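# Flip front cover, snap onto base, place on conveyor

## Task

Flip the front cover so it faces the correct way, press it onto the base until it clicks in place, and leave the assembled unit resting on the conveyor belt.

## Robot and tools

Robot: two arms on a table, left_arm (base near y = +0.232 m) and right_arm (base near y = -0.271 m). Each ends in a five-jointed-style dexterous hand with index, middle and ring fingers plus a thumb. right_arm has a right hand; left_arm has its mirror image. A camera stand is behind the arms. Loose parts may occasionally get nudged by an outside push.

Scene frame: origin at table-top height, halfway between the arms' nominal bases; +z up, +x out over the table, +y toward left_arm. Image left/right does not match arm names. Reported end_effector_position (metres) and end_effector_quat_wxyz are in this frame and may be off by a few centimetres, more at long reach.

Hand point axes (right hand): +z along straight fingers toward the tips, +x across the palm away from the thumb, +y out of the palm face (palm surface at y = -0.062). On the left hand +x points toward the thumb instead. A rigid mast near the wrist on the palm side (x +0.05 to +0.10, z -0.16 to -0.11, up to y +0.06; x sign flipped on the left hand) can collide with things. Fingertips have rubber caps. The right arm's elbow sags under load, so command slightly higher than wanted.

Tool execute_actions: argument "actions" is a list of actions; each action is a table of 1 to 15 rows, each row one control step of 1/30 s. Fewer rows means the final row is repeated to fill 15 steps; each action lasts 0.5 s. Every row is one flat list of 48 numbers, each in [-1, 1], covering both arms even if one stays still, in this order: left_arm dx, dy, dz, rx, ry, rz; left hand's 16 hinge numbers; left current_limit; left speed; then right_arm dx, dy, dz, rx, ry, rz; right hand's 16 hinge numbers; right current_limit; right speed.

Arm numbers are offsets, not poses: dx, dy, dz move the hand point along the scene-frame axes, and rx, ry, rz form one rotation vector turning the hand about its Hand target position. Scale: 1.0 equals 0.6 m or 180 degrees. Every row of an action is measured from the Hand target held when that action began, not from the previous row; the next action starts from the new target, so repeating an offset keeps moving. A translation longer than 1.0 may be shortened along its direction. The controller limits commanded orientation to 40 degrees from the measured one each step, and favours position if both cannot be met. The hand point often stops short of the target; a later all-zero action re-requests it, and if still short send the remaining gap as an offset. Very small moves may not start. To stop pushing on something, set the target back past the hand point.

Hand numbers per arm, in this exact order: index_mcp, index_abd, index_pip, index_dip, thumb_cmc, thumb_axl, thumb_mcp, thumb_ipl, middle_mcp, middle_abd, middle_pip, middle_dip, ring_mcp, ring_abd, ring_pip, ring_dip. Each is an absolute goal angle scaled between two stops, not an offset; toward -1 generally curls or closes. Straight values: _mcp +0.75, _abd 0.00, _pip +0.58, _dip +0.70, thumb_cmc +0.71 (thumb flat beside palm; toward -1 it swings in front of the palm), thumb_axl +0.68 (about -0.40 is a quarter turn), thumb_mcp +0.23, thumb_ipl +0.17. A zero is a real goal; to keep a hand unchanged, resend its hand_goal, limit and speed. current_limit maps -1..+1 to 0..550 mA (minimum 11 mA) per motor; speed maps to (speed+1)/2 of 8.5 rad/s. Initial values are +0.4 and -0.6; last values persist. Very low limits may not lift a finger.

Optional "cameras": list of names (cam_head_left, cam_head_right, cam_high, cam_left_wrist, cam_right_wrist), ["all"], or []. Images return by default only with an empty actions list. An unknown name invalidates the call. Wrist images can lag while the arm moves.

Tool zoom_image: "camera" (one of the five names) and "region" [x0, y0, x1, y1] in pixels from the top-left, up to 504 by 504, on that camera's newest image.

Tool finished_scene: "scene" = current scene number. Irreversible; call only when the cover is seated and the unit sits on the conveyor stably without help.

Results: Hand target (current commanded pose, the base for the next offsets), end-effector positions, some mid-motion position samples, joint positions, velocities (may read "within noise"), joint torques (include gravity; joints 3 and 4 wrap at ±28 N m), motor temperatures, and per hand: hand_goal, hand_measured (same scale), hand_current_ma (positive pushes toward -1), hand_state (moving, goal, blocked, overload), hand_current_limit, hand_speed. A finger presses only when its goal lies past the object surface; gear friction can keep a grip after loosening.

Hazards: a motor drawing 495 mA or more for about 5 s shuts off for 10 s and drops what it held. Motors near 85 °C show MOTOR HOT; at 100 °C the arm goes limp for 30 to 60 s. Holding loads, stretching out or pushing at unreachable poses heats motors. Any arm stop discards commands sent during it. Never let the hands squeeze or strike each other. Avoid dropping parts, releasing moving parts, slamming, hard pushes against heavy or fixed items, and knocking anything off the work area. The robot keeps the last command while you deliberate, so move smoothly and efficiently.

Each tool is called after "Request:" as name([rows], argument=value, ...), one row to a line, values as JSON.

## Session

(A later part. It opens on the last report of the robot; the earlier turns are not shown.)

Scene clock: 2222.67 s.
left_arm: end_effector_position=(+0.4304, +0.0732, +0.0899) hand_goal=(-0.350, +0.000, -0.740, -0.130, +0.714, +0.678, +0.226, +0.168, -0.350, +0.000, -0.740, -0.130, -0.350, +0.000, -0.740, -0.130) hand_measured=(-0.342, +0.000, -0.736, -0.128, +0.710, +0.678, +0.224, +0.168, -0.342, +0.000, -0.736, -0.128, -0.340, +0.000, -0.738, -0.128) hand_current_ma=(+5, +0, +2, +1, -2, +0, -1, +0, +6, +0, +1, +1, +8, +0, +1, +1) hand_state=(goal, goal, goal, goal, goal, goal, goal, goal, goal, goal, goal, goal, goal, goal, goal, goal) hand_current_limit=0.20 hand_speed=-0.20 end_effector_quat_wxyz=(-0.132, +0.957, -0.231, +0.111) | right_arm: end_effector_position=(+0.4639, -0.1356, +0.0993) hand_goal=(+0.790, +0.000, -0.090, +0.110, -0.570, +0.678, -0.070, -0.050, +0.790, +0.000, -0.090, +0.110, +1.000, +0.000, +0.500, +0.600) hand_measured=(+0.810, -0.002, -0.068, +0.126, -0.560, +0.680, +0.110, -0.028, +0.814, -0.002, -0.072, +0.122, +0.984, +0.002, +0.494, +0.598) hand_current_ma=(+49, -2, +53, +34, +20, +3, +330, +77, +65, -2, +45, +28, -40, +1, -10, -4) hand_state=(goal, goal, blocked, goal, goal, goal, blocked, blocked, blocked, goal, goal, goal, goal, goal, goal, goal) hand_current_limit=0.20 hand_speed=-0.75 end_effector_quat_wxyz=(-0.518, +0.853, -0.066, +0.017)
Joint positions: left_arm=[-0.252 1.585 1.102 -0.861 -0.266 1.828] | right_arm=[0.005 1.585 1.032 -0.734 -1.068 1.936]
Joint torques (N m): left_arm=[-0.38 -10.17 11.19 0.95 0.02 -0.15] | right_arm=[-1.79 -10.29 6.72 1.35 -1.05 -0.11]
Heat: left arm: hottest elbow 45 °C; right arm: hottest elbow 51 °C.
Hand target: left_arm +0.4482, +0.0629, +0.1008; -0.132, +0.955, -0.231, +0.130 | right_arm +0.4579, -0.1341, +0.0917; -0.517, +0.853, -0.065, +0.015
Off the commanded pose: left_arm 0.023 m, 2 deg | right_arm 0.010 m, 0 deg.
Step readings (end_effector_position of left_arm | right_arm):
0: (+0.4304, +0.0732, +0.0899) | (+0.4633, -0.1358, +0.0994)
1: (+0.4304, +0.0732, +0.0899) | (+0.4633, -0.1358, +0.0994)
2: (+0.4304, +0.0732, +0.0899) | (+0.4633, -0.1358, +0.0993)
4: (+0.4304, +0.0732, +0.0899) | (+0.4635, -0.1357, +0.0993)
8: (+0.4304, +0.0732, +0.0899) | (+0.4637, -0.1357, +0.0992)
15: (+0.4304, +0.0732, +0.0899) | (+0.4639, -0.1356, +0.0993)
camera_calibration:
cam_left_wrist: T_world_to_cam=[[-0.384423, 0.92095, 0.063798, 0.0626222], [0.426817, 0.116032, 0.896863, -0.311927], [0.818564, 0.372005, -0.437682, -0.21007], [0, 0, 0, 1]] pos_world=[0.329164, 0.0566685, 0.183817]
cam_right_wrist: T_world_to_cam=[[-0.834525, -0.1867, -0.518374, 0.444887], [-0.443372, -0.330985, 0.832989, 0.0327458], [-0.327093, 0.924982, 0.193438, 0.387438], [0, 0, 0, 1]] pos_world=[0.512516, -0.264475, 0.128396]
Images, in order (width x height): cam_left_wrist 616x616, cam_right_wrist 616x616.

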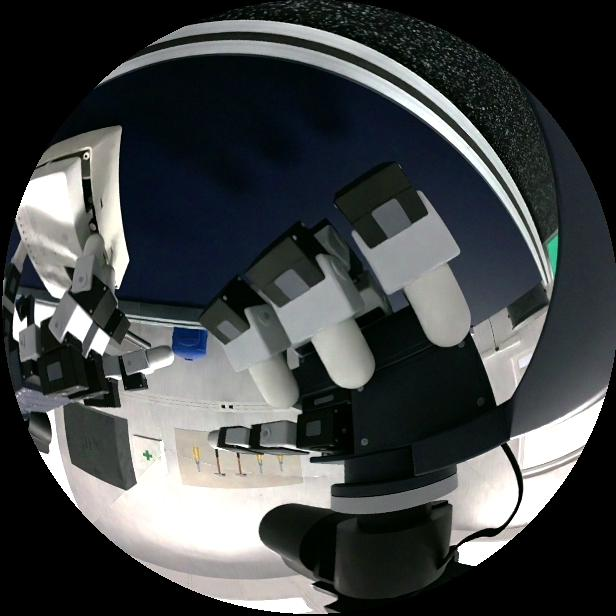

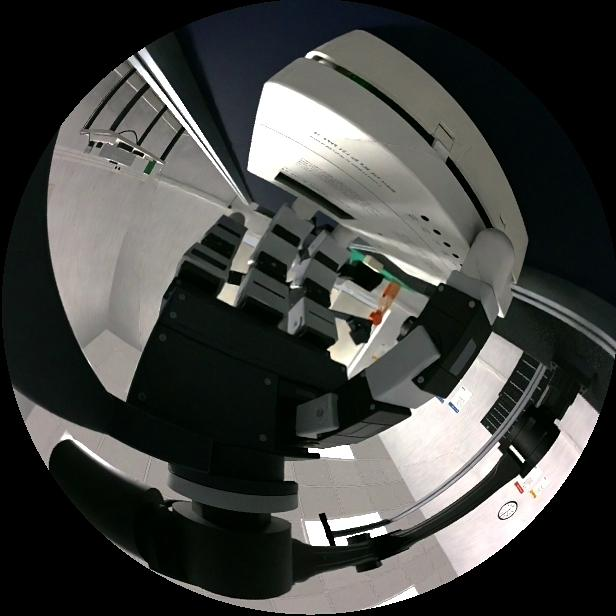

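Request:
execute_actions([
  [[0,0,0,0,0,0,-0.35,0,-0.74,-0.13,0.714,0.678,0.226,0.168,-0.35,0,-0.74,-0.13,-0.35,0,-0.74,-0.13,0.2,-0.2,-0.002,-0.002,-0.01,0,0,0,0.79,0,-0.09,0.11,-0.571,0.678,-0.07,-0.05,0.79,0,-0.09,0.11,1.0,0,0.5,0.6,0.2,-0.75]],
  [[0,0,0,0,0,0,-0.35,0,-0.74,-0.13,0.714,0.678,0.226,0.168,-0.35,0,-0.74,-0.13,-0.35,0,-0.74,-0.13,0.2,-0.2,-0.001,0,-0.007,0,0,0,0.79,0,-0.09,0.11,-0.571,0.678,-0.07,-0.05,0.79,0,-0.09,0.11,1.0,0,0.5,0.6,0.2,-0.75]],
], cameras=["cam_left_wrist","cam_right_wrist"])

Request:
zoom_image(camera="cam_left_wrist", region=[15, 120, 125, 260])

Request:
zoom_image(camera="cam_right_wrist", region=[300, 20, 560, 300])

Scene clock: 2229.70 s.
left_arm: end_effector_position=(+0.4304, +0.0732, +0.0899) hand_goal=(-0.350, +0.000, -0.740, -0.130, +0.714, +0.678, +0.226, +0.168, -0.350, +0.000, -0.740, -0.130, -0.350, +0.000, -0.740, -0.130) hand_measured=(-0.342, +0.000, -0.736, -0.128, +0.710, +0.678, +0.224, +0.168, -0.342, +0.000, -0.736, -0.128, -0.340, +0.000, -0.738, -0.128) hand_current_ma=(+5, +0, +2, +1, -2, +0, -1, +0, +6, +0, +1, +1, +8, +0, +1, +1) hand_state=(goal, goal, goal, goal, goal, goal, goal, goal, goal, goal, goal, goal, goal, goal, goal, goal) hand_current_limit=0.20 hand_speed=-0.20 end_effector_quat_wxyz=(-0.132, +0.957, -0.231, +0.111) | right_arm: end_effector_position=(+0.4638, -0.1356, +0.0947) hand_goal=(+0.790, +0.000, -0.090, +0.110, -0.570, +0.678, -0.070, -0.050, +0.790, +0.000, -0.090, +0.110, +1.000, +0.000, +0.500, +0.600) hand_measured=(+0.810, -0.002, -0.068, +0.122, -0.562, +0.680, +0.110, -0.028, +0.810, -0.002, -0.068, +0.126, +0.984, +0.002, +0.494, +0.598) hand_current_ma=(+52, -2, +53, +26, +15, +4, +330, +77, +54, -2, +52, +36, -40, +1, -10, -4) hand_state=(goal, goal, blocked, goal, goal, goal, blocked, blocked, blocked, goal, blocked, goal, goal, goal, goal, goal) hand_current_limit=0.20 hand_speed=-0.75 end_effector_quat_wxyz=(-0.519, +0.852, -0.063, +0.023)
Joint positions: left_arm=[-0.252 1.585 1.102 -0.861 -0.266 1.828] | right_arm=[0.005 1.585 1.017 -0.707 -1.068 1.936]
Joint torques (N m): left_arm=[-0.38 -10.17 11.22 0.96 0.02 -0.15] | right_arm=[-1.96 -9.35 6.46 1.25 -1.05 -0.16]
Heat: left arm: hottest elbow 45 °C; right arm: hottest elbow 51 °C.
Hand target: left_arm +0.4482, +0.0629, +0.1008; -0.132, +0.955, -0.231, +0.130 | right_arm +0.4561, -0.1353, +0.0814; -0.517, +0.853, -0.065, +0.015
Off the commanded pose: left_arm 0.023 m, 2 deg | right_arm 0.015 m, 1 deg.
Step readings (end_effector_position of left_arm | right_arm):
0: (+0.4304, +0.0732, +0.0899) | (+0.4639, -0.1356, +0.0993)
1: (+0.4304, +0.0732, +0.0899) | (+0.4639, -0.1356, +0.0993)
2: (+0.4304, +0.0732, +0.0899) | (+0.4639, -0.1356, +0.0992)
4: (+0.4304, +0.0732, +0.0899) | (+0.4640, -0.1356, +0.0983)
8: (+0.4304, +0.0732, +0.0899) | (+0.4639, -0.1356, +0.0970)
15: (+0.4304, +0.0732, +0.0899) | (+0.4640, -0.1356, +0.0968)
16: (+0.4304, +0.0732, +0.0899) | (+0.4641, -0.1356, +0.0968)
17: (+0.4304, +0.0732, +0.0899) | (+0.4642, -0.1356, +0.0968)
19: (+0.4304, +0.0732, +0.0899) | (+0.4640, -0.1356, +0.0961)
23: (+0.4304, +0.0732, +0.0899) | (+0.4638, -0.1356, +0.0949)
30: (+0.4304, +0.0732, +0.0899) | (+0.4638, -0.1356, +0.0947)
camera_calibration:
cam_left_wrist: T_world_to_cam=[[-0.384423, 0.92095, 0.063798, 0.0626222], [0.426817, 0.116032, 0.896863, -0.311927], [0.818564, 0.372005, -0.437682, -0.21007], [0, 0, 0, 1]] pos_world=[0.329164, 0.0566685, 0.183817]
cam_right_wrist: T_world_to_cam=[[-0.827728, -0.186363, -0.529278, 0.440339], [-0.454035, -0.331817, 0.826892, 0.0419389], [-0.329726, 0.924752, 0.190039, 0.389782], [0, 0, 0, 1]] pos_world=[0.512043, -0.264473, 0.124309]
Images, in order (width x height): cam_left_wrist 616x616, cam_right_wrist 616x616.

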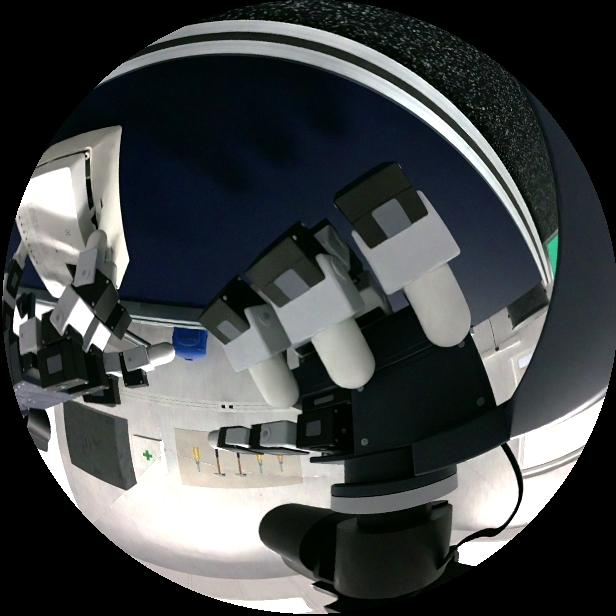

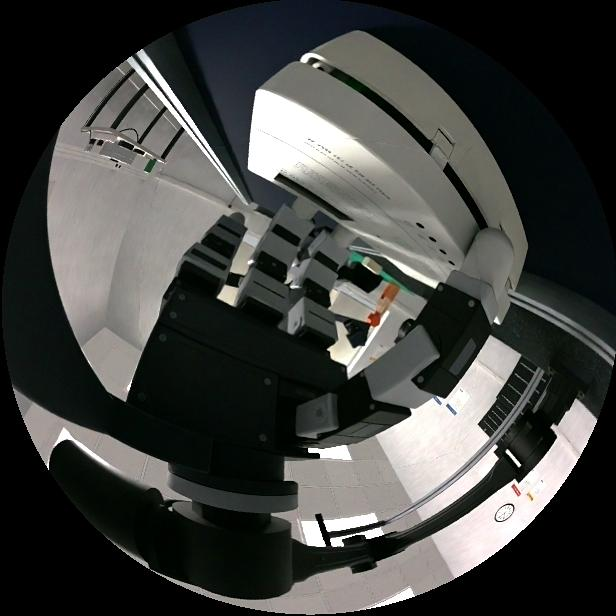

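Scaled by 3.600 from the camera's 616x616 image, which has a finer 880x880 frame.

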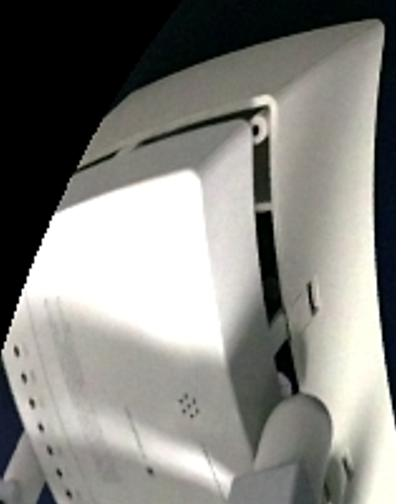

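Scaled by 1.800 from the camera's 616x616 image, which has a finer 880x880 frame.

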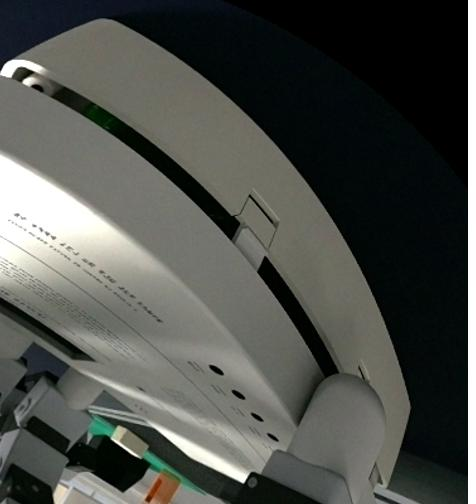

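Request:
execute_actions([
  [[0,0,0,0,0,0,-0.35,0,-0.74,-0.13,0.714,0.678,0.226,0.168,-0.35,0,-0.74,-0.13,-0.35,0,-0.74,-0.13,0.2,-0.2,-0.002,-0.001,-0.01,0,0,0,0.79,0,-0.09,0.11,-0.571,0.678,-0.07,-0.05,0.79,0,-0.09,0.11,1.0,0,0.5,0.6,0.2,-0.75]],
], cameras=["cam_left_wrist","cam_right_wrist"])

Request:
zoom_image(camera="cam_left_wrist", region=[15, 120, 125, 260])

Request:
zoom_image(camera="cam_right_wrist", region=[300, 20, 560, 300])

Scene clock: 2235.50 s.
left_arm: end_effector_position=(+0.4304, +0.0732, +0.0899) hand_goal=(-0.350, +0.000, -0.740, -0.130, +0.714, +0.678, +0.226, +0.168, -0.350, +0.000, -0.740, -0.130, -0.350, +0.000, -0.740, -0.130) hand_measured=(-0.342, +0.000, -0.736, -0.128, +0.710, +0.678, +0.224, +0.168, -0.342, +0.000, -0.736, -0.128, -0.340, +0.000, -0.738, -0.128) hand_current_ma=(+5, +0, +2, +1, -2, +0, -1, +0, +6, +0, +1, +1, +8, +0, +1, +1) hand_state=(goal, goal, goal, goal, goal, goal, goal, goal, goal, goal, goal, goal, goal, goal, goal, goal) hand_current_limit=0.20 hand_speed=-0.20 end_effector_quat_wxyz=(-0.132, +0.957, -0.231, +0.111) | right_arm: end_effector_position=(+0.4636, -0.1355, +0.0919) hand_goal=(+0.790, +0.000, -0.090, +0.110, -0.570, +0.678, -0.070, -0.050, +0.790, +0.000, -0.090, +0.110, +1.000, +0.000, +0.500, +0.600) hand_measured=(+0.810, -0.002, -0.068, +0.120, -0.564, +0.680, +0.110, -0.028, +0.810, -0.002, -0.068, +0.126, +0.984, +0.002, +0.494, +0.598) hand_current_ma=(+55, -2, +53, +22, +11, +4, +330, +77, +52, -2, +55, +38, -40, +1, -10, -4) hand_state=(blocked, goal, blocked, goal, goal, goal, blocked, blocked, blocked, goal, blocked, goal, goal, goal, goal, goal) hand_current_limit=0.20 hand_speed=-0.75 end_effector_quat_wxyz=(-0.519, +0.852, -0.061, +0.026)
Joint positions: left_arm=[-0.252 1.585 1.102 -0.861 -0.266 1.828] | right_arm=[0.005 1.585 1.008 -0.69 -1.069 1.936]
Joint torques (N m): left_arm=[-0.38 -10.17 11.21 0.95 0.02 -0.14] | right_arm=[-2.08 -8.76 6.34 1.18 -1.04 -0.19]
Heat: left arm: hottest elbow 46 °C; right arm: hottest elbow 50 °C.
Hand target: left_arm +0.4482, +0.0629, +0.1008; -0.132, +0.955, -0.231, +0.130 | right_arm +0.4550, -0.1359, +0.0755; -0.517, +0.853, -0.065, +0.015
Off the commanded pose: left_arm 0.023 m, 2 deg | right_arm 0.019 m, 1 deg.
Step readings (end_effector_position of left_arm | right_arm):
0: (+0.4304, +0.0732, +0.0899) | (+0.4638, -0.1356, +0.0947)
1: (+0.4304, +0.0732, +0.0899) | (+0.4638, -0.1356, +0.0947)
2: (+0.4304, +0.0732, +0.0899) | (+0.4639, -0.1356, +0.0946)
4: (+0.4304, +0.0732, +0.0899) | (+0.4637, -0.1355, +0.0937)
8: (+0.4304, +0.0732, +0.0899) | (+0.4635, -0.1355, +0.0923)
15: (+0.4304, +0.0732, +0.0899) | (+0.4636, -0.1355, +0.0919)
camera_calibration:
cam_left_wrist: T_world_to_cam=[[-0.384423, 0.92095, 0.063798, 0.0626222], [0.426817, 0.116032, 0.896863, -0.311927], [0.818564, 0.372005, -0.437682, -0.21007], [0, 0, 0, 1]] pos_world=[0.329164, 0.0566685, 0.183817]
cam_right_wrist: T_world_to_cam=[[-0.823633, -0.186111, -0.535716, 0.437458], [-0.460316, -0.332385, 0.823182, 0.047342], [-0.331267, 0.924599, 0.188093, 0.391113], [0, 0, 0, 1]] pos_world=[0.51166, -0.264471, 0.121816]
Images, in order (width x height): cam_left_wrist 616x616, cam_right_wrist 616x616.

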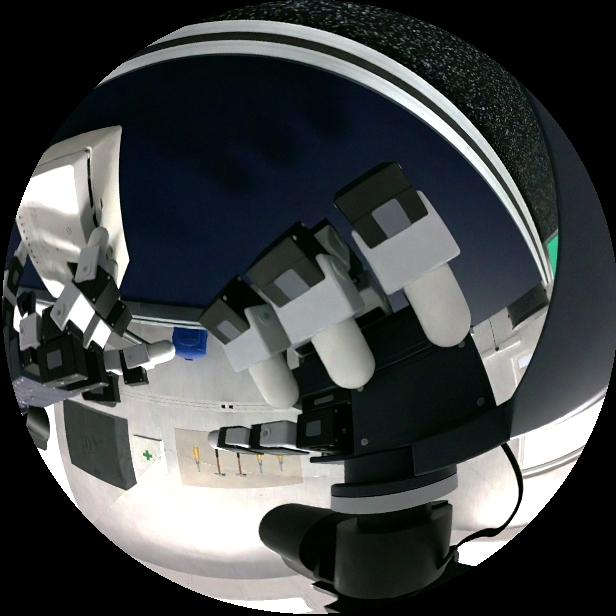

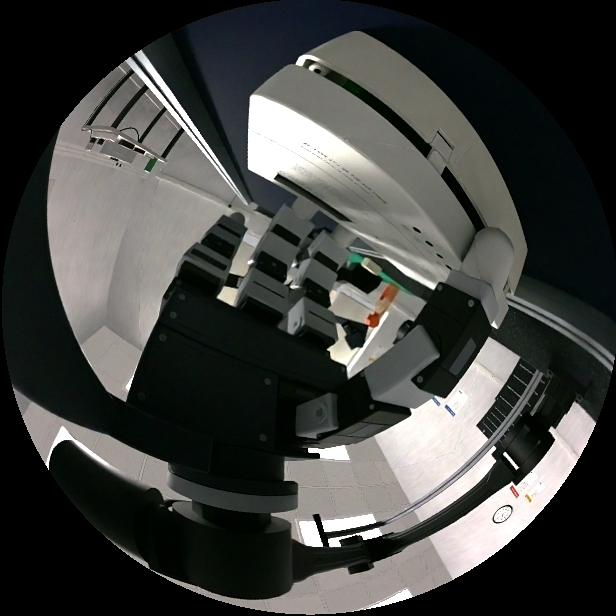

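Scaled by 3.600 from the camera's 616x616 image, which has a finer 880x880 frame.

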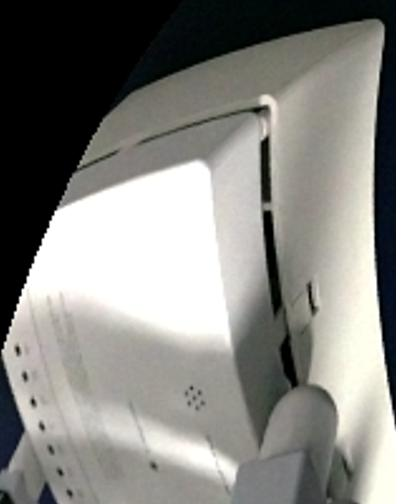

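Scaled by 1.800 from the camera's 616x616 image, which has a finer 880x880 frame.

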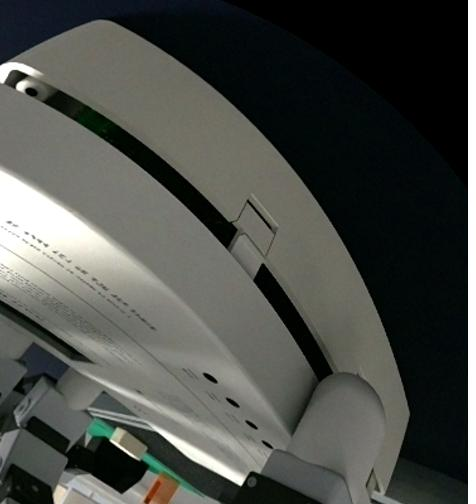

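Request:
zoom_image(camera="cam_right_wrist", region=[415, 120, 475, 190])

Request:
zoom_image(camera="cam_left_wrist", region=[75, 190, 125, 245])

Scaled by 7.200 from the camera's 616x616 image, which has a finer 880x880 frame.

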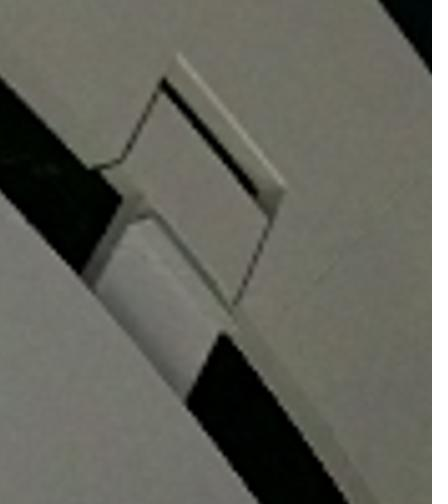

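Scaled by 9.164 from the camera's 616x616 image, which has a finer 880x880 frame.

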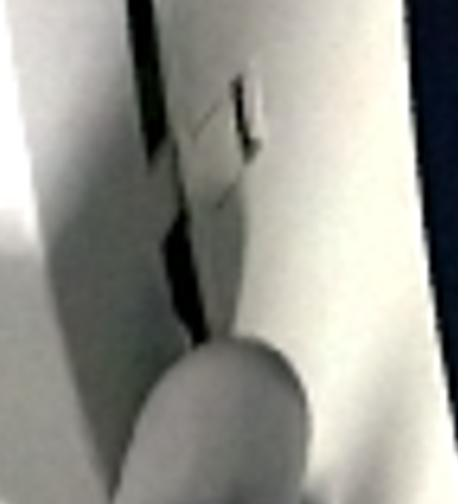

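Request:
execute_actions([
  [[0,0,0,0,0,0,-0.35,0,-0.74,-0.13,0.714,0.678,0.226,0.168,-0.35,0,-0.74,-0.13,-0.35,0,-0.74,-0.13,0.2,-0.2,0.01,0.001,0.02,0,0,0,0.79,0,-0.09,0.11,-0.571,0.678,-0.07,-0.05,0.79,0,-0.09,0.11,1.0,0,0.5,0.6,0.2,-0.75]],
  [[0,0,0,0,0,0,-0.35,0,-0.74,-0.13,0.714,0.678,0.226,0.168,-0.35,0,-0.74,-0.13,-0.35,0,-0.74,-0.13,0.2,-0.2,0.01,0.001,0.02,0,0,0,0.79,0,-0.09,0.11,-0.571,0.678,-0.07,-0.05,0.79,0,-0.09,0.11,1.0,0,0.5,0.6,0.2,-0.75]],
  [[0,0,0,0,0,0,-0.35,0,-0.74,-0.13,0.714,0.678,0.226,0.168,-0.35,0,-0.74,-0.13,-0.35,0,-0.74,-0.13,0.2,-0.2,0.01,0.001,0.015,0,0,0,0.79,0,-0.09,0.11,-0.571,0.678,-0.07,-0.05,0.79,0,-0.09,0.11,1.0,0,0.5,0.6,0.2,-0.75]],
])

Scene clock: 2259.80 s.
left_arm: end_effector_position=(+0.4304, +0.0732, +0.0899) hand_goal=(-0.350, +0.000, -0.740, -0.130, +0.714, +0.678, +0.226, +0.168, -0.350, +0.000, -0.740, -0.130, -0.350, +0.000, -0.740, -0.130) hand_measured=(-0.342, +0.000, -0.736, -0.128, +0.710, +0.678, +0.224, +0.168, -0.342, +0.000, -0.736, -0.128, -0.340, +0.000, -0.738, -0.128) hand_current_ma=(+5, +0, +2, +1, -2, +0, -1, +0, +6, +0, +1, +1, +8, +0, +1, +1) hand_state=(goal, goal, goal, goal, goal, goal, goal, goal, goal, goal, goal, goal, goal, goal, goal, goal) hand_current_limit=0.20 hand_speed=-0.20 end_effector_quat_wxyz=(-0.132, +0.957, -0.231, +0.111) | right_arm: end_effector_position=(+0.4516, -0.1362, +0.0938) hand_goal=(+0.790, +0.000, -0.090, +0.110, -0.570, +0.678, -0.070, -0.050, +0.790, +0.000, -0.090, +0.110, +1.000, +0.000, +0.500, +0.600) hand_measured=(+0.806, -0.002, -0.066, +0.128, -0.568, +0.680, +0.110, -0.028, +0.812, -0.002, -0.068, +0.124, +0.984, +0.002, +0.494, +0.598) hand_current_ma=(+40, -2, +57, +40, +3, +4, +330, +79, +58, -2, +56, +31, -40, +1, -10, -4) hand_state=(goal, goal, blocked, goal, goal, goal, blocked, blocked, blocked, goal, blocked, goal, goal, goal, goal, goal) hand_current_limit=0.20 hand_speed=-0.75 end_effector_quat_wxyz=(-0.516, +0.853, -0.075, +0.001)
Joint positions: left_arm=[-0.252 1.585 1.102 -0.861 -0.266 1.828] | right_arm=[0.005 1.585 1.016 -0.761 -1.068 1.931]
Joint torques (N m): left_arm=[-0.38 -10.17 11.22 0.94 0.02 -0.15] | right_arm=[-1.85 -9.52 13.41 0.23 -1.05 -0.05]
Heat: left arm: hottest elbow 46 °C; right arm: hottest elbow 49 °C.
Hand target: left_arm +0.4482, +0.0629, +0.1008; -0.132, +0.955, -0.231, +0.130 | right_arm +0.4729, -0.1341, +0.1084; -0.517, +0.853, -0.065, +0.015
Off the commanded pose: left_arm 0.023 m, 2 deg | right_arm 0.026 m, 2 deg.
Step readings (end_effector_position of left_arm | right_arm):
0: (+0.4304, +0.0732, +0.0899) | (+0.4636, -0.1355, +0.0920)
1: (+0.4304, +0.0732, +0.0899) | (+0.4636, -0.1355, +0.0920)
2: (+0.4304, +0.0732, +0.0899) | (+0.4636, -0.1355, +0.0920)
4: (+0.4304, +0.0732, +0.0899) | (+0.4635, -0.1355, +0.0920)
8: (+0.4304, +0.0732, +0.0899) | (+0.4628, -0.1355, +0.0919)
15: (+0.4304, +0.0732, +0.0899) | (+0.4620, -0.1355, +0.0918)
16: (+0.4304, +0.0732, +0.0899) | (+0.4619, -0.1356, +0.0918)
17: (+0.4304, +0.0732, +0.0899) | (+0.4613, -0.1356, +0.0918)
19: (+0.4304, +0.0732, +0.0899) | (+0.4592, -0.1357, +0.0917)
23: (+0.4304, +0.0732, +0.0899) | (+0.4562, -0.1358, +0.0915)
30: (+0.4304, +0.0732, +0.0899) | (+0.4551, -0.1359, +0.0914)
31: (+0.4304, +0.0732, +0.0899) | (+0.4550, -0.1360, +0.0914)
32: (+0.4304, +0.0732, +0.0899) | (+0.4545, -0.1360, +0.0913)
34: (+0.4304, +0.0732, +0.0899) | (+0.4535, -0.1361, +0.0919)
38: (+0.4304, +0.0732, +0.0899) | (+0.4527, -0.1362, +0.0933)
45: (+0.4304, +0.0732, +0.0899) | (+0.4518, -0.1362, +0.0938)

Request:
execute_actions([
  [[0,0,0,0,0,0,-0.35,0,-0.74,-0.13,0.714,0.678,0.226,0.168,-0.35,0,-0.74,-0.13,-0.35,0,-0.74,-0.13,0.2,-0.2,0.01,0.001,0.02,0,0,0,0.79,0,-0.09,0.11,-0.571,0.678,-0.07,-0.05,0.79,0,-0.09,0.11,1.0,0,0.5,0.6,0.2,-0.75]],
], cameras=["cam_left_wrist","cam_right_wrist"])

Request:
zoom_image(camera="cam_left_wrist", region=[15, 120, 125, 260])

Request:
zoom_image(camera="cam_right_wrist", region=[300, 20, 560, 300])

Scene clock: 2265.40 s.
left_arm: end_effector_position=(+0.4304, +0.0732, +0.0899) hand_goal=(-0.350, +0.000, -0.740, -0.130, +0.714, +0.678, +0.226, +0.168, -0.350, +0.000, -0.740, -0.130, -0.350, +0.000, -0.740, -0.130) hand_measured=(-0.342, +0.000, -0.736, -0.128, +0.710, +0.678, +0.224, +0.168, -0.342, +0.000, -0.736, -0.128, -0.340, +0.000, -0.738, -0.128) hand_current_ma=(+5, +0, +2, +1, -2, +0, -1, +0, +6, +0, +1, +1, +8, +0, +1, +1) hand_state=(goal, goal, goal, goal, goal, goal, goal, goal, goal, goal, goal, goal, goal, goal, goal, goal) hand_current_limit=0.20 hand_speed=-0.20 end_effector_quat_wxyz=(-0.132, +0.957, -0.231, +0.111) | right_arm: end_effector_position=(+0.4586, -0.1360, +0.1051) hand_goal=(+0.790, +0.000, -0.090, +0.110, -0.570, +0.678, -0.070, -0.050, +0.790, +0.000, -0.090, +0.110, +1.000, +0.000, +0.500, +0.600) hand_measured=(+0.806, -0.002, -0.066, +0.128, -0.568, +0.680, +0.110, -0.028, +0.812, -0.002, -0.068, +0.124, +0.984, +0.002, +0.494, +0.598) hand_current_ma=(+40, -2, +57, +40, +4, +4, +330, +79, +58, -2, +56, +31, -40, +1, -10, -4) hand_state=(goal, goal, blocked, goal, goal, goal, blocked, blocked, blocked, goal, blocked, goal, goal, goal, goal, goal) hand_current_limit=0.20 hand_speed=-0.75 end_effector_quat_wxyz=(-0.516, +0.853, -0.075, +0.001)
Joint positions: left_arm=[-0.252 1.585 1.102 -0.861 -0.266 1.828] | right_arm=[0.005 1.585 1.051 -0.795 -1.068 1.931]
Joint torques (N m): left_arm=[-0.38 -10.23 11.21 0.95 0.02 -0.15] | right_arm=[-1.79 -9.82 13.52 0.27 -1.05 -0.04]
Heat: left arm: hottest elbow 46 °C; right arm: hottest elbow 50 °C.
Hand target: left_arm +0.4482, +0.0629, +0.1008; -0.132, +0.955, -0.231, +0.130 | right_arm +0.4788, -0.1335, +0.1204; -0.517, +0.853, -0.065, +0.014
Off the commanded pose: left_arm 0.023 m, 2 deg | right_arm 0.026 m, 2 deg.
Step readings (end_effector_position of left_arm | right_arm):
0: (+0.4304, +0.0732, +0.0899) | (+0.4515, -0.1362, +0.0938)
1: (+0.4304, +0.0732, +0.0899) | (+0.4516, -0.1362, +0.0940)
2: (+0.4304, +0.0732, +0.0899) | (+0.4513, -0.1362, +0.0943)
4: (+0.4304, +0.0732, +0.0899) | (+0.4519, -0.1363, +0.0964)
8: (+0.4304, +0.0732, +0.0899) | (+0.4565, -0.1361, +0.1020)
15: (+0.4304, +0.0732, +0.0899) | (+0.4590, -0.1360, +0.1051)
camera_calibration:
cam_left_wrist: T_world_to_cam=[[-0.384423, 0.92095, 0.063798, 0.0626222], [0.426817, 0.116032, 0.896863, -0.311927], [0.818564, 0.372005, -0.437682, -0.21007], [0, 0, 0, 1]] pos_world=[0.329164, 0.0566685, 0.183817]
cam_right_wrist: T_world_to_cam=[[-0.852971, -0.189737, -0.48625, 0.448146], [-0.410991, -0.330122, 0.849768, 0.00894553], [-0.321755, 0.924672, 0.203605, 0.381389], [0, 0, 0, 1]] pos_world=[0.508646, -0.264676, 0.132657]
Images, in order (width x height): cam_left_wrist 616x616, cam_right_wrist 616x616.

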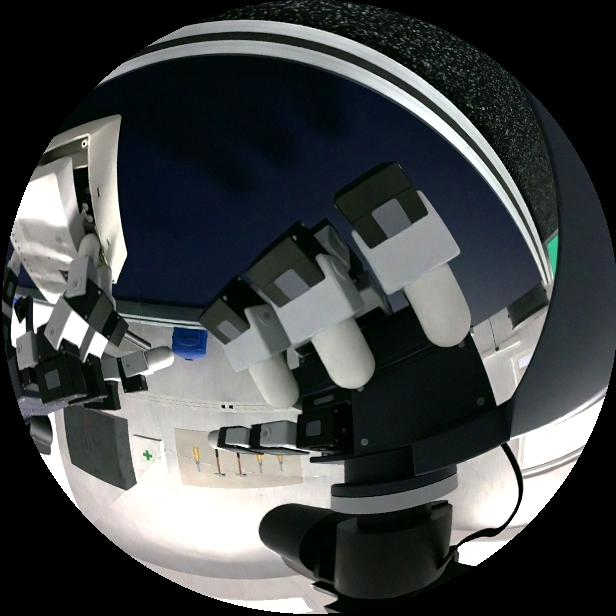

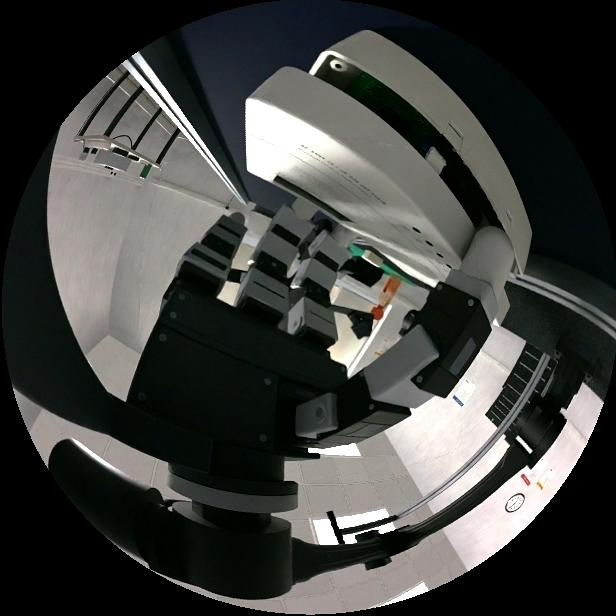

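Scaled by 3.600 from the camera's 616x616 image, which has a finer 880x880 frame.

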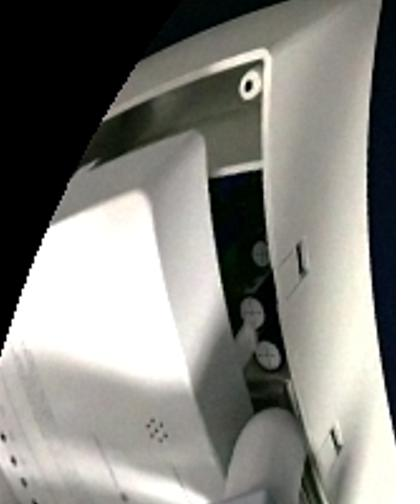

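Scaled by 1.800 from the camera's 616x616 image, which has a finer 880x880 frame.

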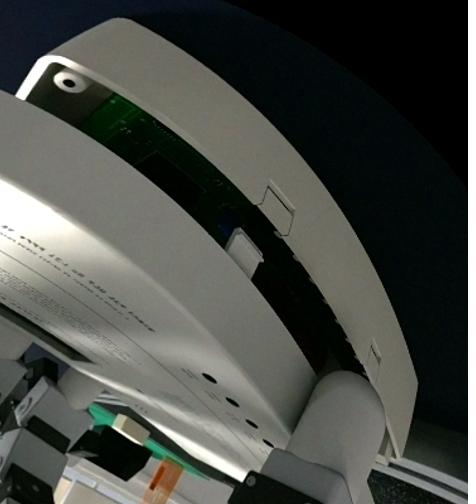

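Request:
zoom_image(camera="cam_left_wrist", region=[10, 110, 130, 300])

Request:
zoom_image(camera="cam_right_wrist", region=[240, 20, 540, 300])

Scaled by 2.653 from the camera's 616x616 image, which has a finer 880x880 frame.

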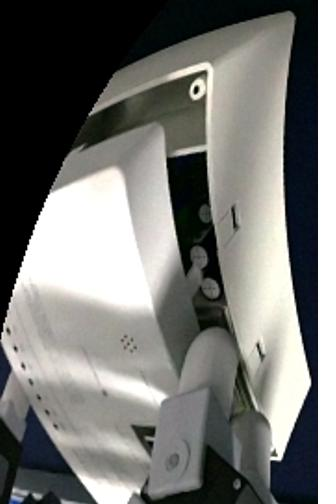

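Scaled by 1.680 from the camera's 616x616 image, which has a finer 880x880 frame.

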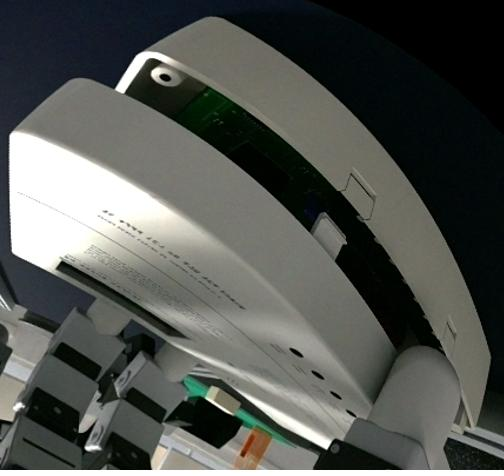

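Request:
zoom_image(camera="cam_right_wrist", region=[410, 120, 470, 180])

Request:
zoom_image(camera="cam_left_wrist", region=[70, 180, 110, 230])

Scaled by 8.400 from the camera's 616x616 image, which has a finer 880x880 frame.

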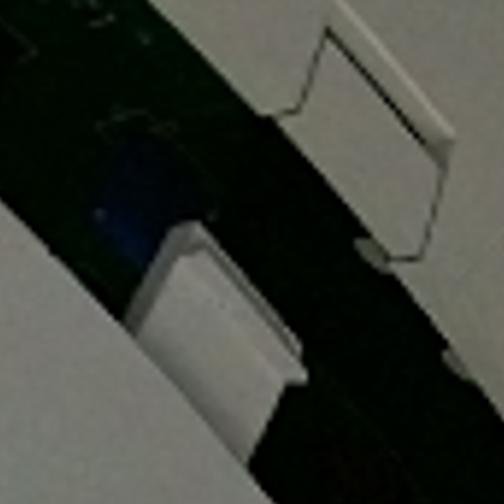

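Scaled by 10.080 from the camera's 616x616 image, which has a finer 880x880 frame.

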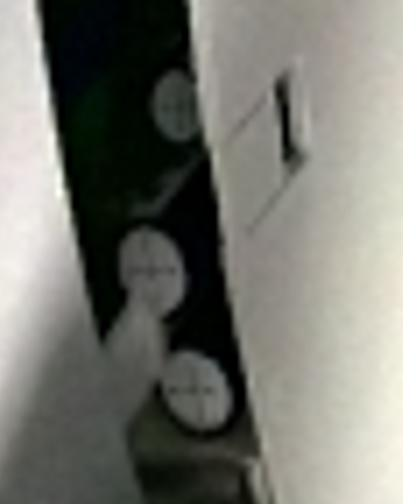

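Request:
execute_actions([
  [[0,0,0,0,0,0,-0.35,0,-0.74,-0.13,0.714,0.678,0.226,0.168,-0.35,0,-0.74,-0.13,-0.35,0,-0.74,-0.13,0.2,-0.2,-0.01,0.0,0.0,0.011,0,0,0.79,0,-0.09,0.11,-0.571,0.678,-0.07,-0.05,0.79,0,-0.09,0.11,1.0,0,0.5,0.6,0.2,-0.75]],
  [[0,0,0,0,0,0,-0.35,0,-0.74,-0.13,0.714,0.678,0.226,0.168,-0.35,0,-0.74,-0.13,-0.35,0,-0.74,-0.13,0.2,-0.2,-0.025,0.0,-0.015,0,0,0,0.79,0,-0.09,0.11,-0.571,0.678,-0.07,-0.05,0.79,0,-0.09,0.11,1.0,0,0.5,0.6,0.2,-0.75]],
  [[0,0,0,0,0,0,-0.35,0,-0.74,-0.13,0.714,0.678,0.226,0.168,-0.35,0,-0.74,-0.13,-0.35,0,-0.74,-0.13,0.2,-0.2,-0.01,0.0,-0.01,0,0,0,0.79,0,-0.09,0.11,-0.571,0.678,-0.07,-0.05,0.79,0,-0.09,0.11,1.0,0,0.5,0.6,0.2,-0.75]],
], cameras=["cam_left_wrist","cam_right_wrist"])

Request:
zoom_image(camera="cam_left_wrist", region=[10, 110, 130, 300])

Request:
zoom_image(camera="cam_right_wrist", region=[240, 20, 540, 300])

Scene clock: 2336.30 s.
left_arm: end_effector_position=(+0.4304, +0.0732, +0.0899) hand_goal=(-0.350, +0.000, -0.740, -0.130, +0.714, +0.678, +0.226, +0.168, -0.350, +0.000, -0.740, -0.130, -0.350, +0.000, -0.740, -0.130) hand_measured=(-0.342, +0.000, -0.736, -0.128, +0.710, +0.678, +0.224, +0.168, -0.342, +0.000, -0.736, -0.128, -0.340, +0.000, -0.738, -0.128) hand_current_ma=(+5, +0, +2, +1, -2, +0, -1, +0, +6, +0, +1, +1, +8, +0, +1, +1) hand_state=(goal, goal, goal, goal, goal, goal, goal, goal, goal, goal, goal, goal, goal, goal, goal, goal) hand_current_limit=0.20 hand_speed=-0.20 end_effector_quat_wxyz=(-0.132, +0.957, -0.231, +0.111) | right_arm: end_effector_position=(+0.4537, -0.1323, +0.1031) hand_goal=(+0.790, +0.000, -0.090, +0.110, -0.570, +0.678, -0.070, -0.050, +0.790, +0.000, -0.090, +0.110, +1.000, +0.000, +0.500, +0.600) hand_measured=(+0.806, -0.002, -0.066, +0.128, -0.568, +0.680, +0.110, -0.028, +0.812, -0.002, -0.068, +0.124, +0.984, +0.002, +0.494, +0.598) hand_current_ma=(+40, -2, +57, +40, +4, +4, +330, +79, +58, -2, +56, +31, -40, +1, -10, -4) hand_state=(goal, goal, blocked, goal, goal, goal, blocked, blocked, blocked, goal, blocked, goal, goal, goal, goal, goal) hand_current_limit=0.20 hand_speed=-0.75 end_effector_quat_wxyz=(-0.529, +0.846, -0.067, +0.007)
Joint positions: left_arm=[-0.252 1.585 1.102 -0.861 -0.266 1.828] | right_arm=[0.004 1.571 1.017 -0.752 -1.098 1.931]
Joint torques (N m): left_arm=[-0.38 -10.23 11.22 0.96 0.02 -0.15] | right_arm=[-2.49 -11.28 7.49 1.14 -1.29 -0.06]
Motor temperatures (°C): left_arm=[30 32 46 29 28 28] | right_arm=[27 34 58 25 35 25]
Heat: left arm: hottest elbow 46 °C; right arm: hottest elbow 58 °C.
Hand target: left_arm +0.4482, +0.0629, +0.1008; -0.132, +0.955, -0.231, +0.130 | right_arm +0.4519, -0.1336, +0.1054; -0.532, +0.844, -0.066, +0.013
Off the commanded pose: left_arm 0.023 m, 2 deg | right_arm 0.003 m, 1 deg.
Step readings (end_effector_position of left_arm | right_arm):
0: (+0.4304, +0.0732, +0.0899) | (+0.4586, -0.1360, +0.1051)
1: (+0.4304, +0.0732, +0.0899) | (+0.4586, -0.1359, +0.1051)
2: (+0.4304, +0.0732, +0.0899) | (+0.4585, -0.1355, +0.1054)
4: (+0.4304, +0.0732, +0.0899) | (+0.4581, -0.1337, +0.1069)
8: (+0.4304, +0.0732, +0.0899) | (+0.4577, -0.1323, +0.1082)
15: (+0.4304, +0.0732, +0.0899) | (+0.4578, -0.1322, +0.1085)
16: (+0.4304, +0.0732, +0.0899) | (+0.4578, -0.1322, +0.1086)
17: (+0.4304, +0.0732, +0.0899) | (+0.4578, -0.1322, +0.1086)
19: (+0.4304, +0.0732, +0.0899) | (+0.4589, -0.1322, +0.1086)
23: (+0.4304, +0.0732, +0.0899) | (+0.4615, -0.1320, +0.1099)
30: (+0.4304, +0.0732, +0.0899) | (+0.4601, -0.1321, +0.1101)
31: (+0.4304, +0.0732, +0.0899) | (+0.4599, -0.1321, +0.1098)
32: (+0.4304, +0.0732, +0.0899) | (+0.4597, -0.1321, +0.1094)
34: (+0.4304, +0.0732, +0.0899) | (+0.4583, -0.1321, +0.1078)
38: (+0.4304, +0.0732, +0.0899) | (+0.4539, -0.1323, +0.1037)
45: (+0.4304, +0.0732, +0.0899) | (+0.4535, -0.1323, +0.1028)
camera_calibration:
cam_left_wrist: T_world_to_cam=[[-0.384423, 0.92095, 0.063798, 0.0626222], [0.426817, 0.116032, 0.896863, -0.311927], [0.818564, 0.372005, -0.437682, -0.21007], [0, 0, 0, 1]] pos_world=[0.329164, 0.0566685, 0.183817]
cam_right_wrist: T_world_to_cam=[[-0.84098, -0.180162, -0.51019, 0.441905], [-0.426993, -0.358138, 0.83031, 0.0153586], [-0.332309, 0.916122, 0.224258, 0.378353], [0, 0, 0, 1]] pos_world=[0.503921, -0.261502, 0.127854]
Images, in order (width x height): cam_left_wrist 616x616, cam_right_wrist 616x616.

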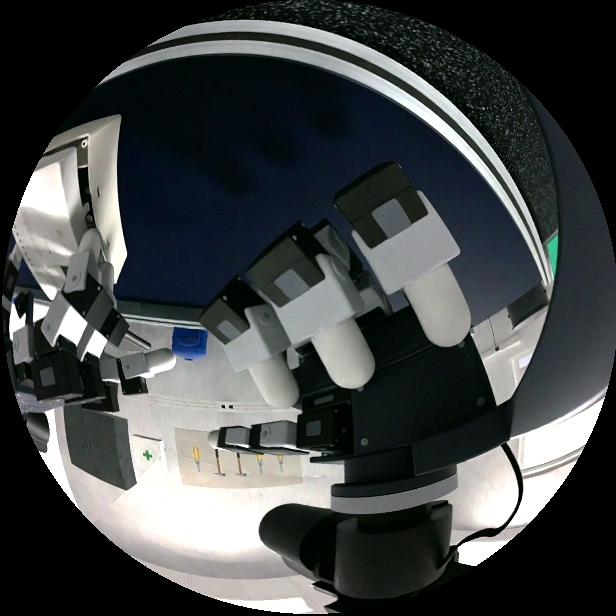

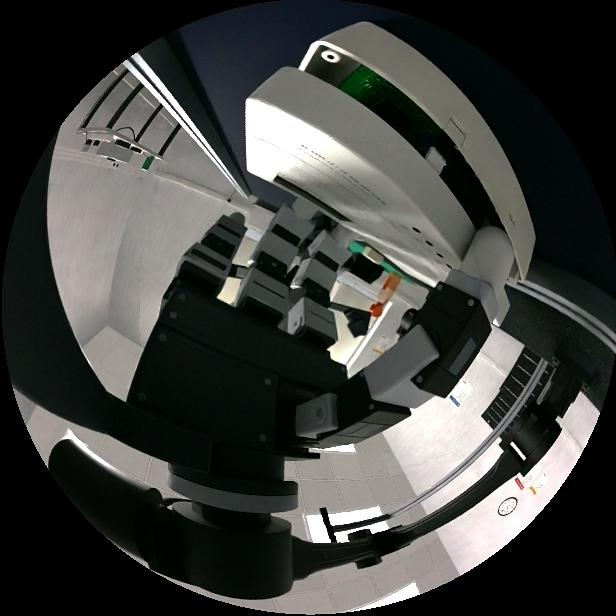

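Scaled by 2.653 from the camera's 616x616 image, which has a finer 880x880 frame.

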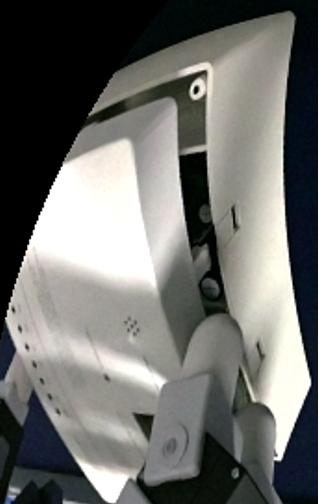

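Scaled by 1.680 from the camera's 616x616 image, which has a finer 880x880 frame.

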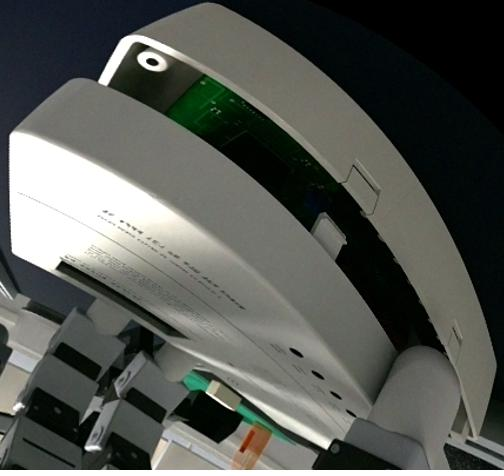

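Request:
execute_actions([
  [[0,0,0,0,0,0,-0.35,0,-0.74,-0.13,0.714,0.678,0.226,0.168,-0.35,0,-0.74,-0.13,-0.35,0,-0.74,-0.13,0.2,-0.2,-0.004,-0.011,-0.01,0,0,0,0.79,0,-0.09,0.11,-0.571,0.678,-0.07,-0.05,0.79,0,-0.09,0.11,1.0,0,0.5,0.6,0.2,-0.75]],
], cameras=["cam_left_wrist","cam_right_wrist"])

Request:
zoom_image(camera="cam_left_wrist", region=[10, 110, 130, 300])

Request:
zoom_image(camera="cam_right_wrist", region=[240, 20, 540, 300])

Scene clock: 2342.50 s.
left_arm: end_effector_position=(+0.4304, +0.0732, +0.0899) hand_goal=(-0.350, +0.000, -0.740, -0.130, +0.714, +0.678, +0.226, +0.168, -0.350, +0.000, -0.740, -0.130, -0.350, +0.000, -0.740, -0.130) hand_measured=(-0.342, +0.000, -0.736, -0.128, +0.710, +0.678, +0.224, +0.168, -0.342, +0.000, -0.736, -0.128, -0.340, +0.000, -0.738, -0.128) hand_current_ma=(+5, +0, +2, +1, -2, +0, -1, +0, +6, +0, +1, +1, +8, +0, +1, +1) hand_state=(goal, goal, goal, goal, goal, goal, goal, goal, goal, goal, goal, goal, goal, goal, goal, goal) hand_current_limit=0.20 hand_speed=-0.20 end_effector_quat_wxyz=(-0.132, +0.957, -0.231, +0.111) | right_arm: end_effector_position=(+0.4530, -0.1376, +0.0999) hand_goal=(+0.790, +0.000, -0.090, +0.110, -0.570, +0.678, -0.070, -0.050, +0.790, +0.000, -0.090, +0.110, +1.000, +0.000, +0.500, +0.600) hand_measured=(+0.806, -0.002, -0.066, +0.128, -0.568, +0.680, +0.110, -0.028, +0.812, -0.002, -0.068, +0.124, +0.984, +0.002, +0.494, +0.598) hand_current_ma=(+40, -2, +57, +40, +4, +4, +330, +79, +58, -2, +56, +31, -40, +1, -10, -4) hand_state=(goal, goal, blocked, goal, goal, goal, blocked, blocked, blocked, goal, blocked, goal, goal, goal, goal, goal) hand_current_limit=0.20 hand_speed=-0.75 end_effector_quat_wxyz=(-0.530, +0.845, -0.066, +0.012)
Joint positions: left_arm=[-0.252 1.585 1.102 -0.861 -0.266 1.828] | right_arm=[-0.009 1.571 1.008 -0.752 -1.101 1.911]
Joint torques (N m): left_arm=[-0.38 -10.17 11.21 0.94 0.02 -0.15] | right_arm=[-2.67 -10.7 7.45 0.65 -1.32 -0.17]
Motor temperatures (°C): left_arm=[30 32 46 29 28 28] | right_arm=[27 35 56 25 35 25]
Heat: left arm: hottest elbow 46 °C; right arm: hottest elbow 56 °C.
Hand target: left_arm +0.4482, +0.0629, +0.1008; -0.132, +0.955, -0.231, +0.130 | right_arm +0.4496, -0.1402, +0.0995; -0.532, +0.844, -0.065, +0.014
Off the commanded pose: left_arm 0.023 m, 2 deg | right_arm 0.004 m, 0 deg.
Step readings (end_effector_position of left_arm | right_arm):
0: (+0.4304, +0.0732, +0.0899) | (+0.4537, -0.1323, +0.1031)
1: (+0.4304, +0.0732, +0.0899) | (+0.4537, -0.1323, +0.1031)
2: (+0.4304, +0.0732, +0.0899) | (+0.4537, -0.1325, +0.1031)
4: (+0.4304, +0.0732, +0.0899) | (+0.4536, -0.1333, +0.1027)
8: (+0.4304, +0.0732, +0.0899) | (+0.4523, -0.1357, +0.1006)
15: (+0.4304, +0.0732, +0.0899) | (+0.4528, -0.1376, +0.1000)
camera_calibration:
cam_left_wrist: T_world_to_cam=[[-0.384423, 0.92095, 0.063798, 0.0626222], [0.426817, 0.116032, 0.896863, -0.311927], [0.818564, 0.372005, -0.437682, -0.21007], [0, 0, 0, 1]] pos_world=[0.329164, 0.0566685, 0.183817]
cam_right_wrist: T_world_to_cam=[[-0.837176, -0.177131, -0.517456, 0.438155], [-0.435131, -0.357486, 0.826356, 0.0199955], [-0.331357, 0.916967, 0.222203, 0.383616], [0, 0, 0, 1]] pos_world=[0.502627, -0.267004, 0.124962]
Images, in order (width x height): cam_left_wrist 616x616, cam_right_wrist 616x616.

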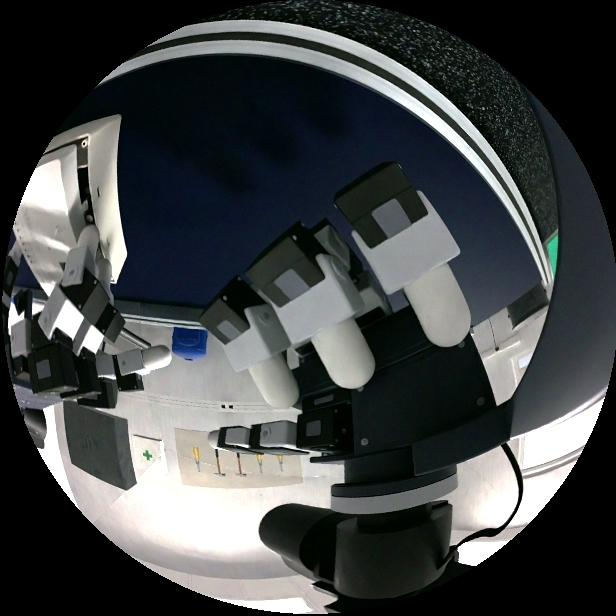

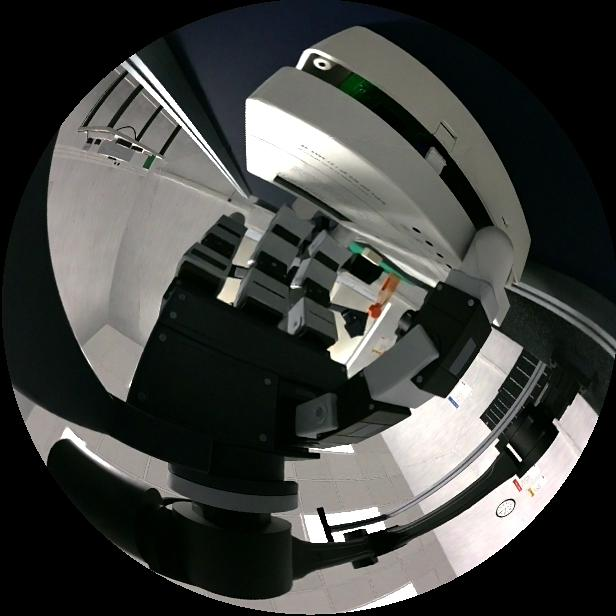

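Scaled by 2.653 from the camera's 616x616 image, which has a finer 880x880 frame.

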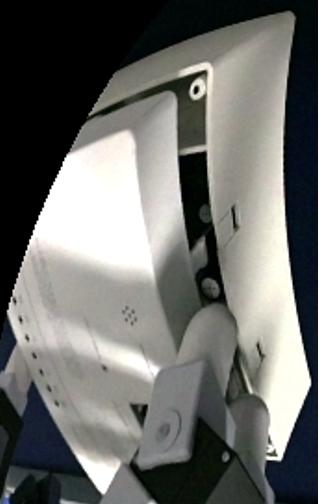

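Scaled by 1.680 from the camera's 616x616 image, which has a finer 880x880 frame.

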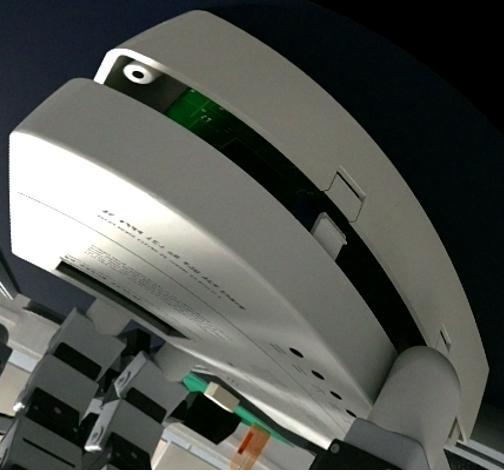

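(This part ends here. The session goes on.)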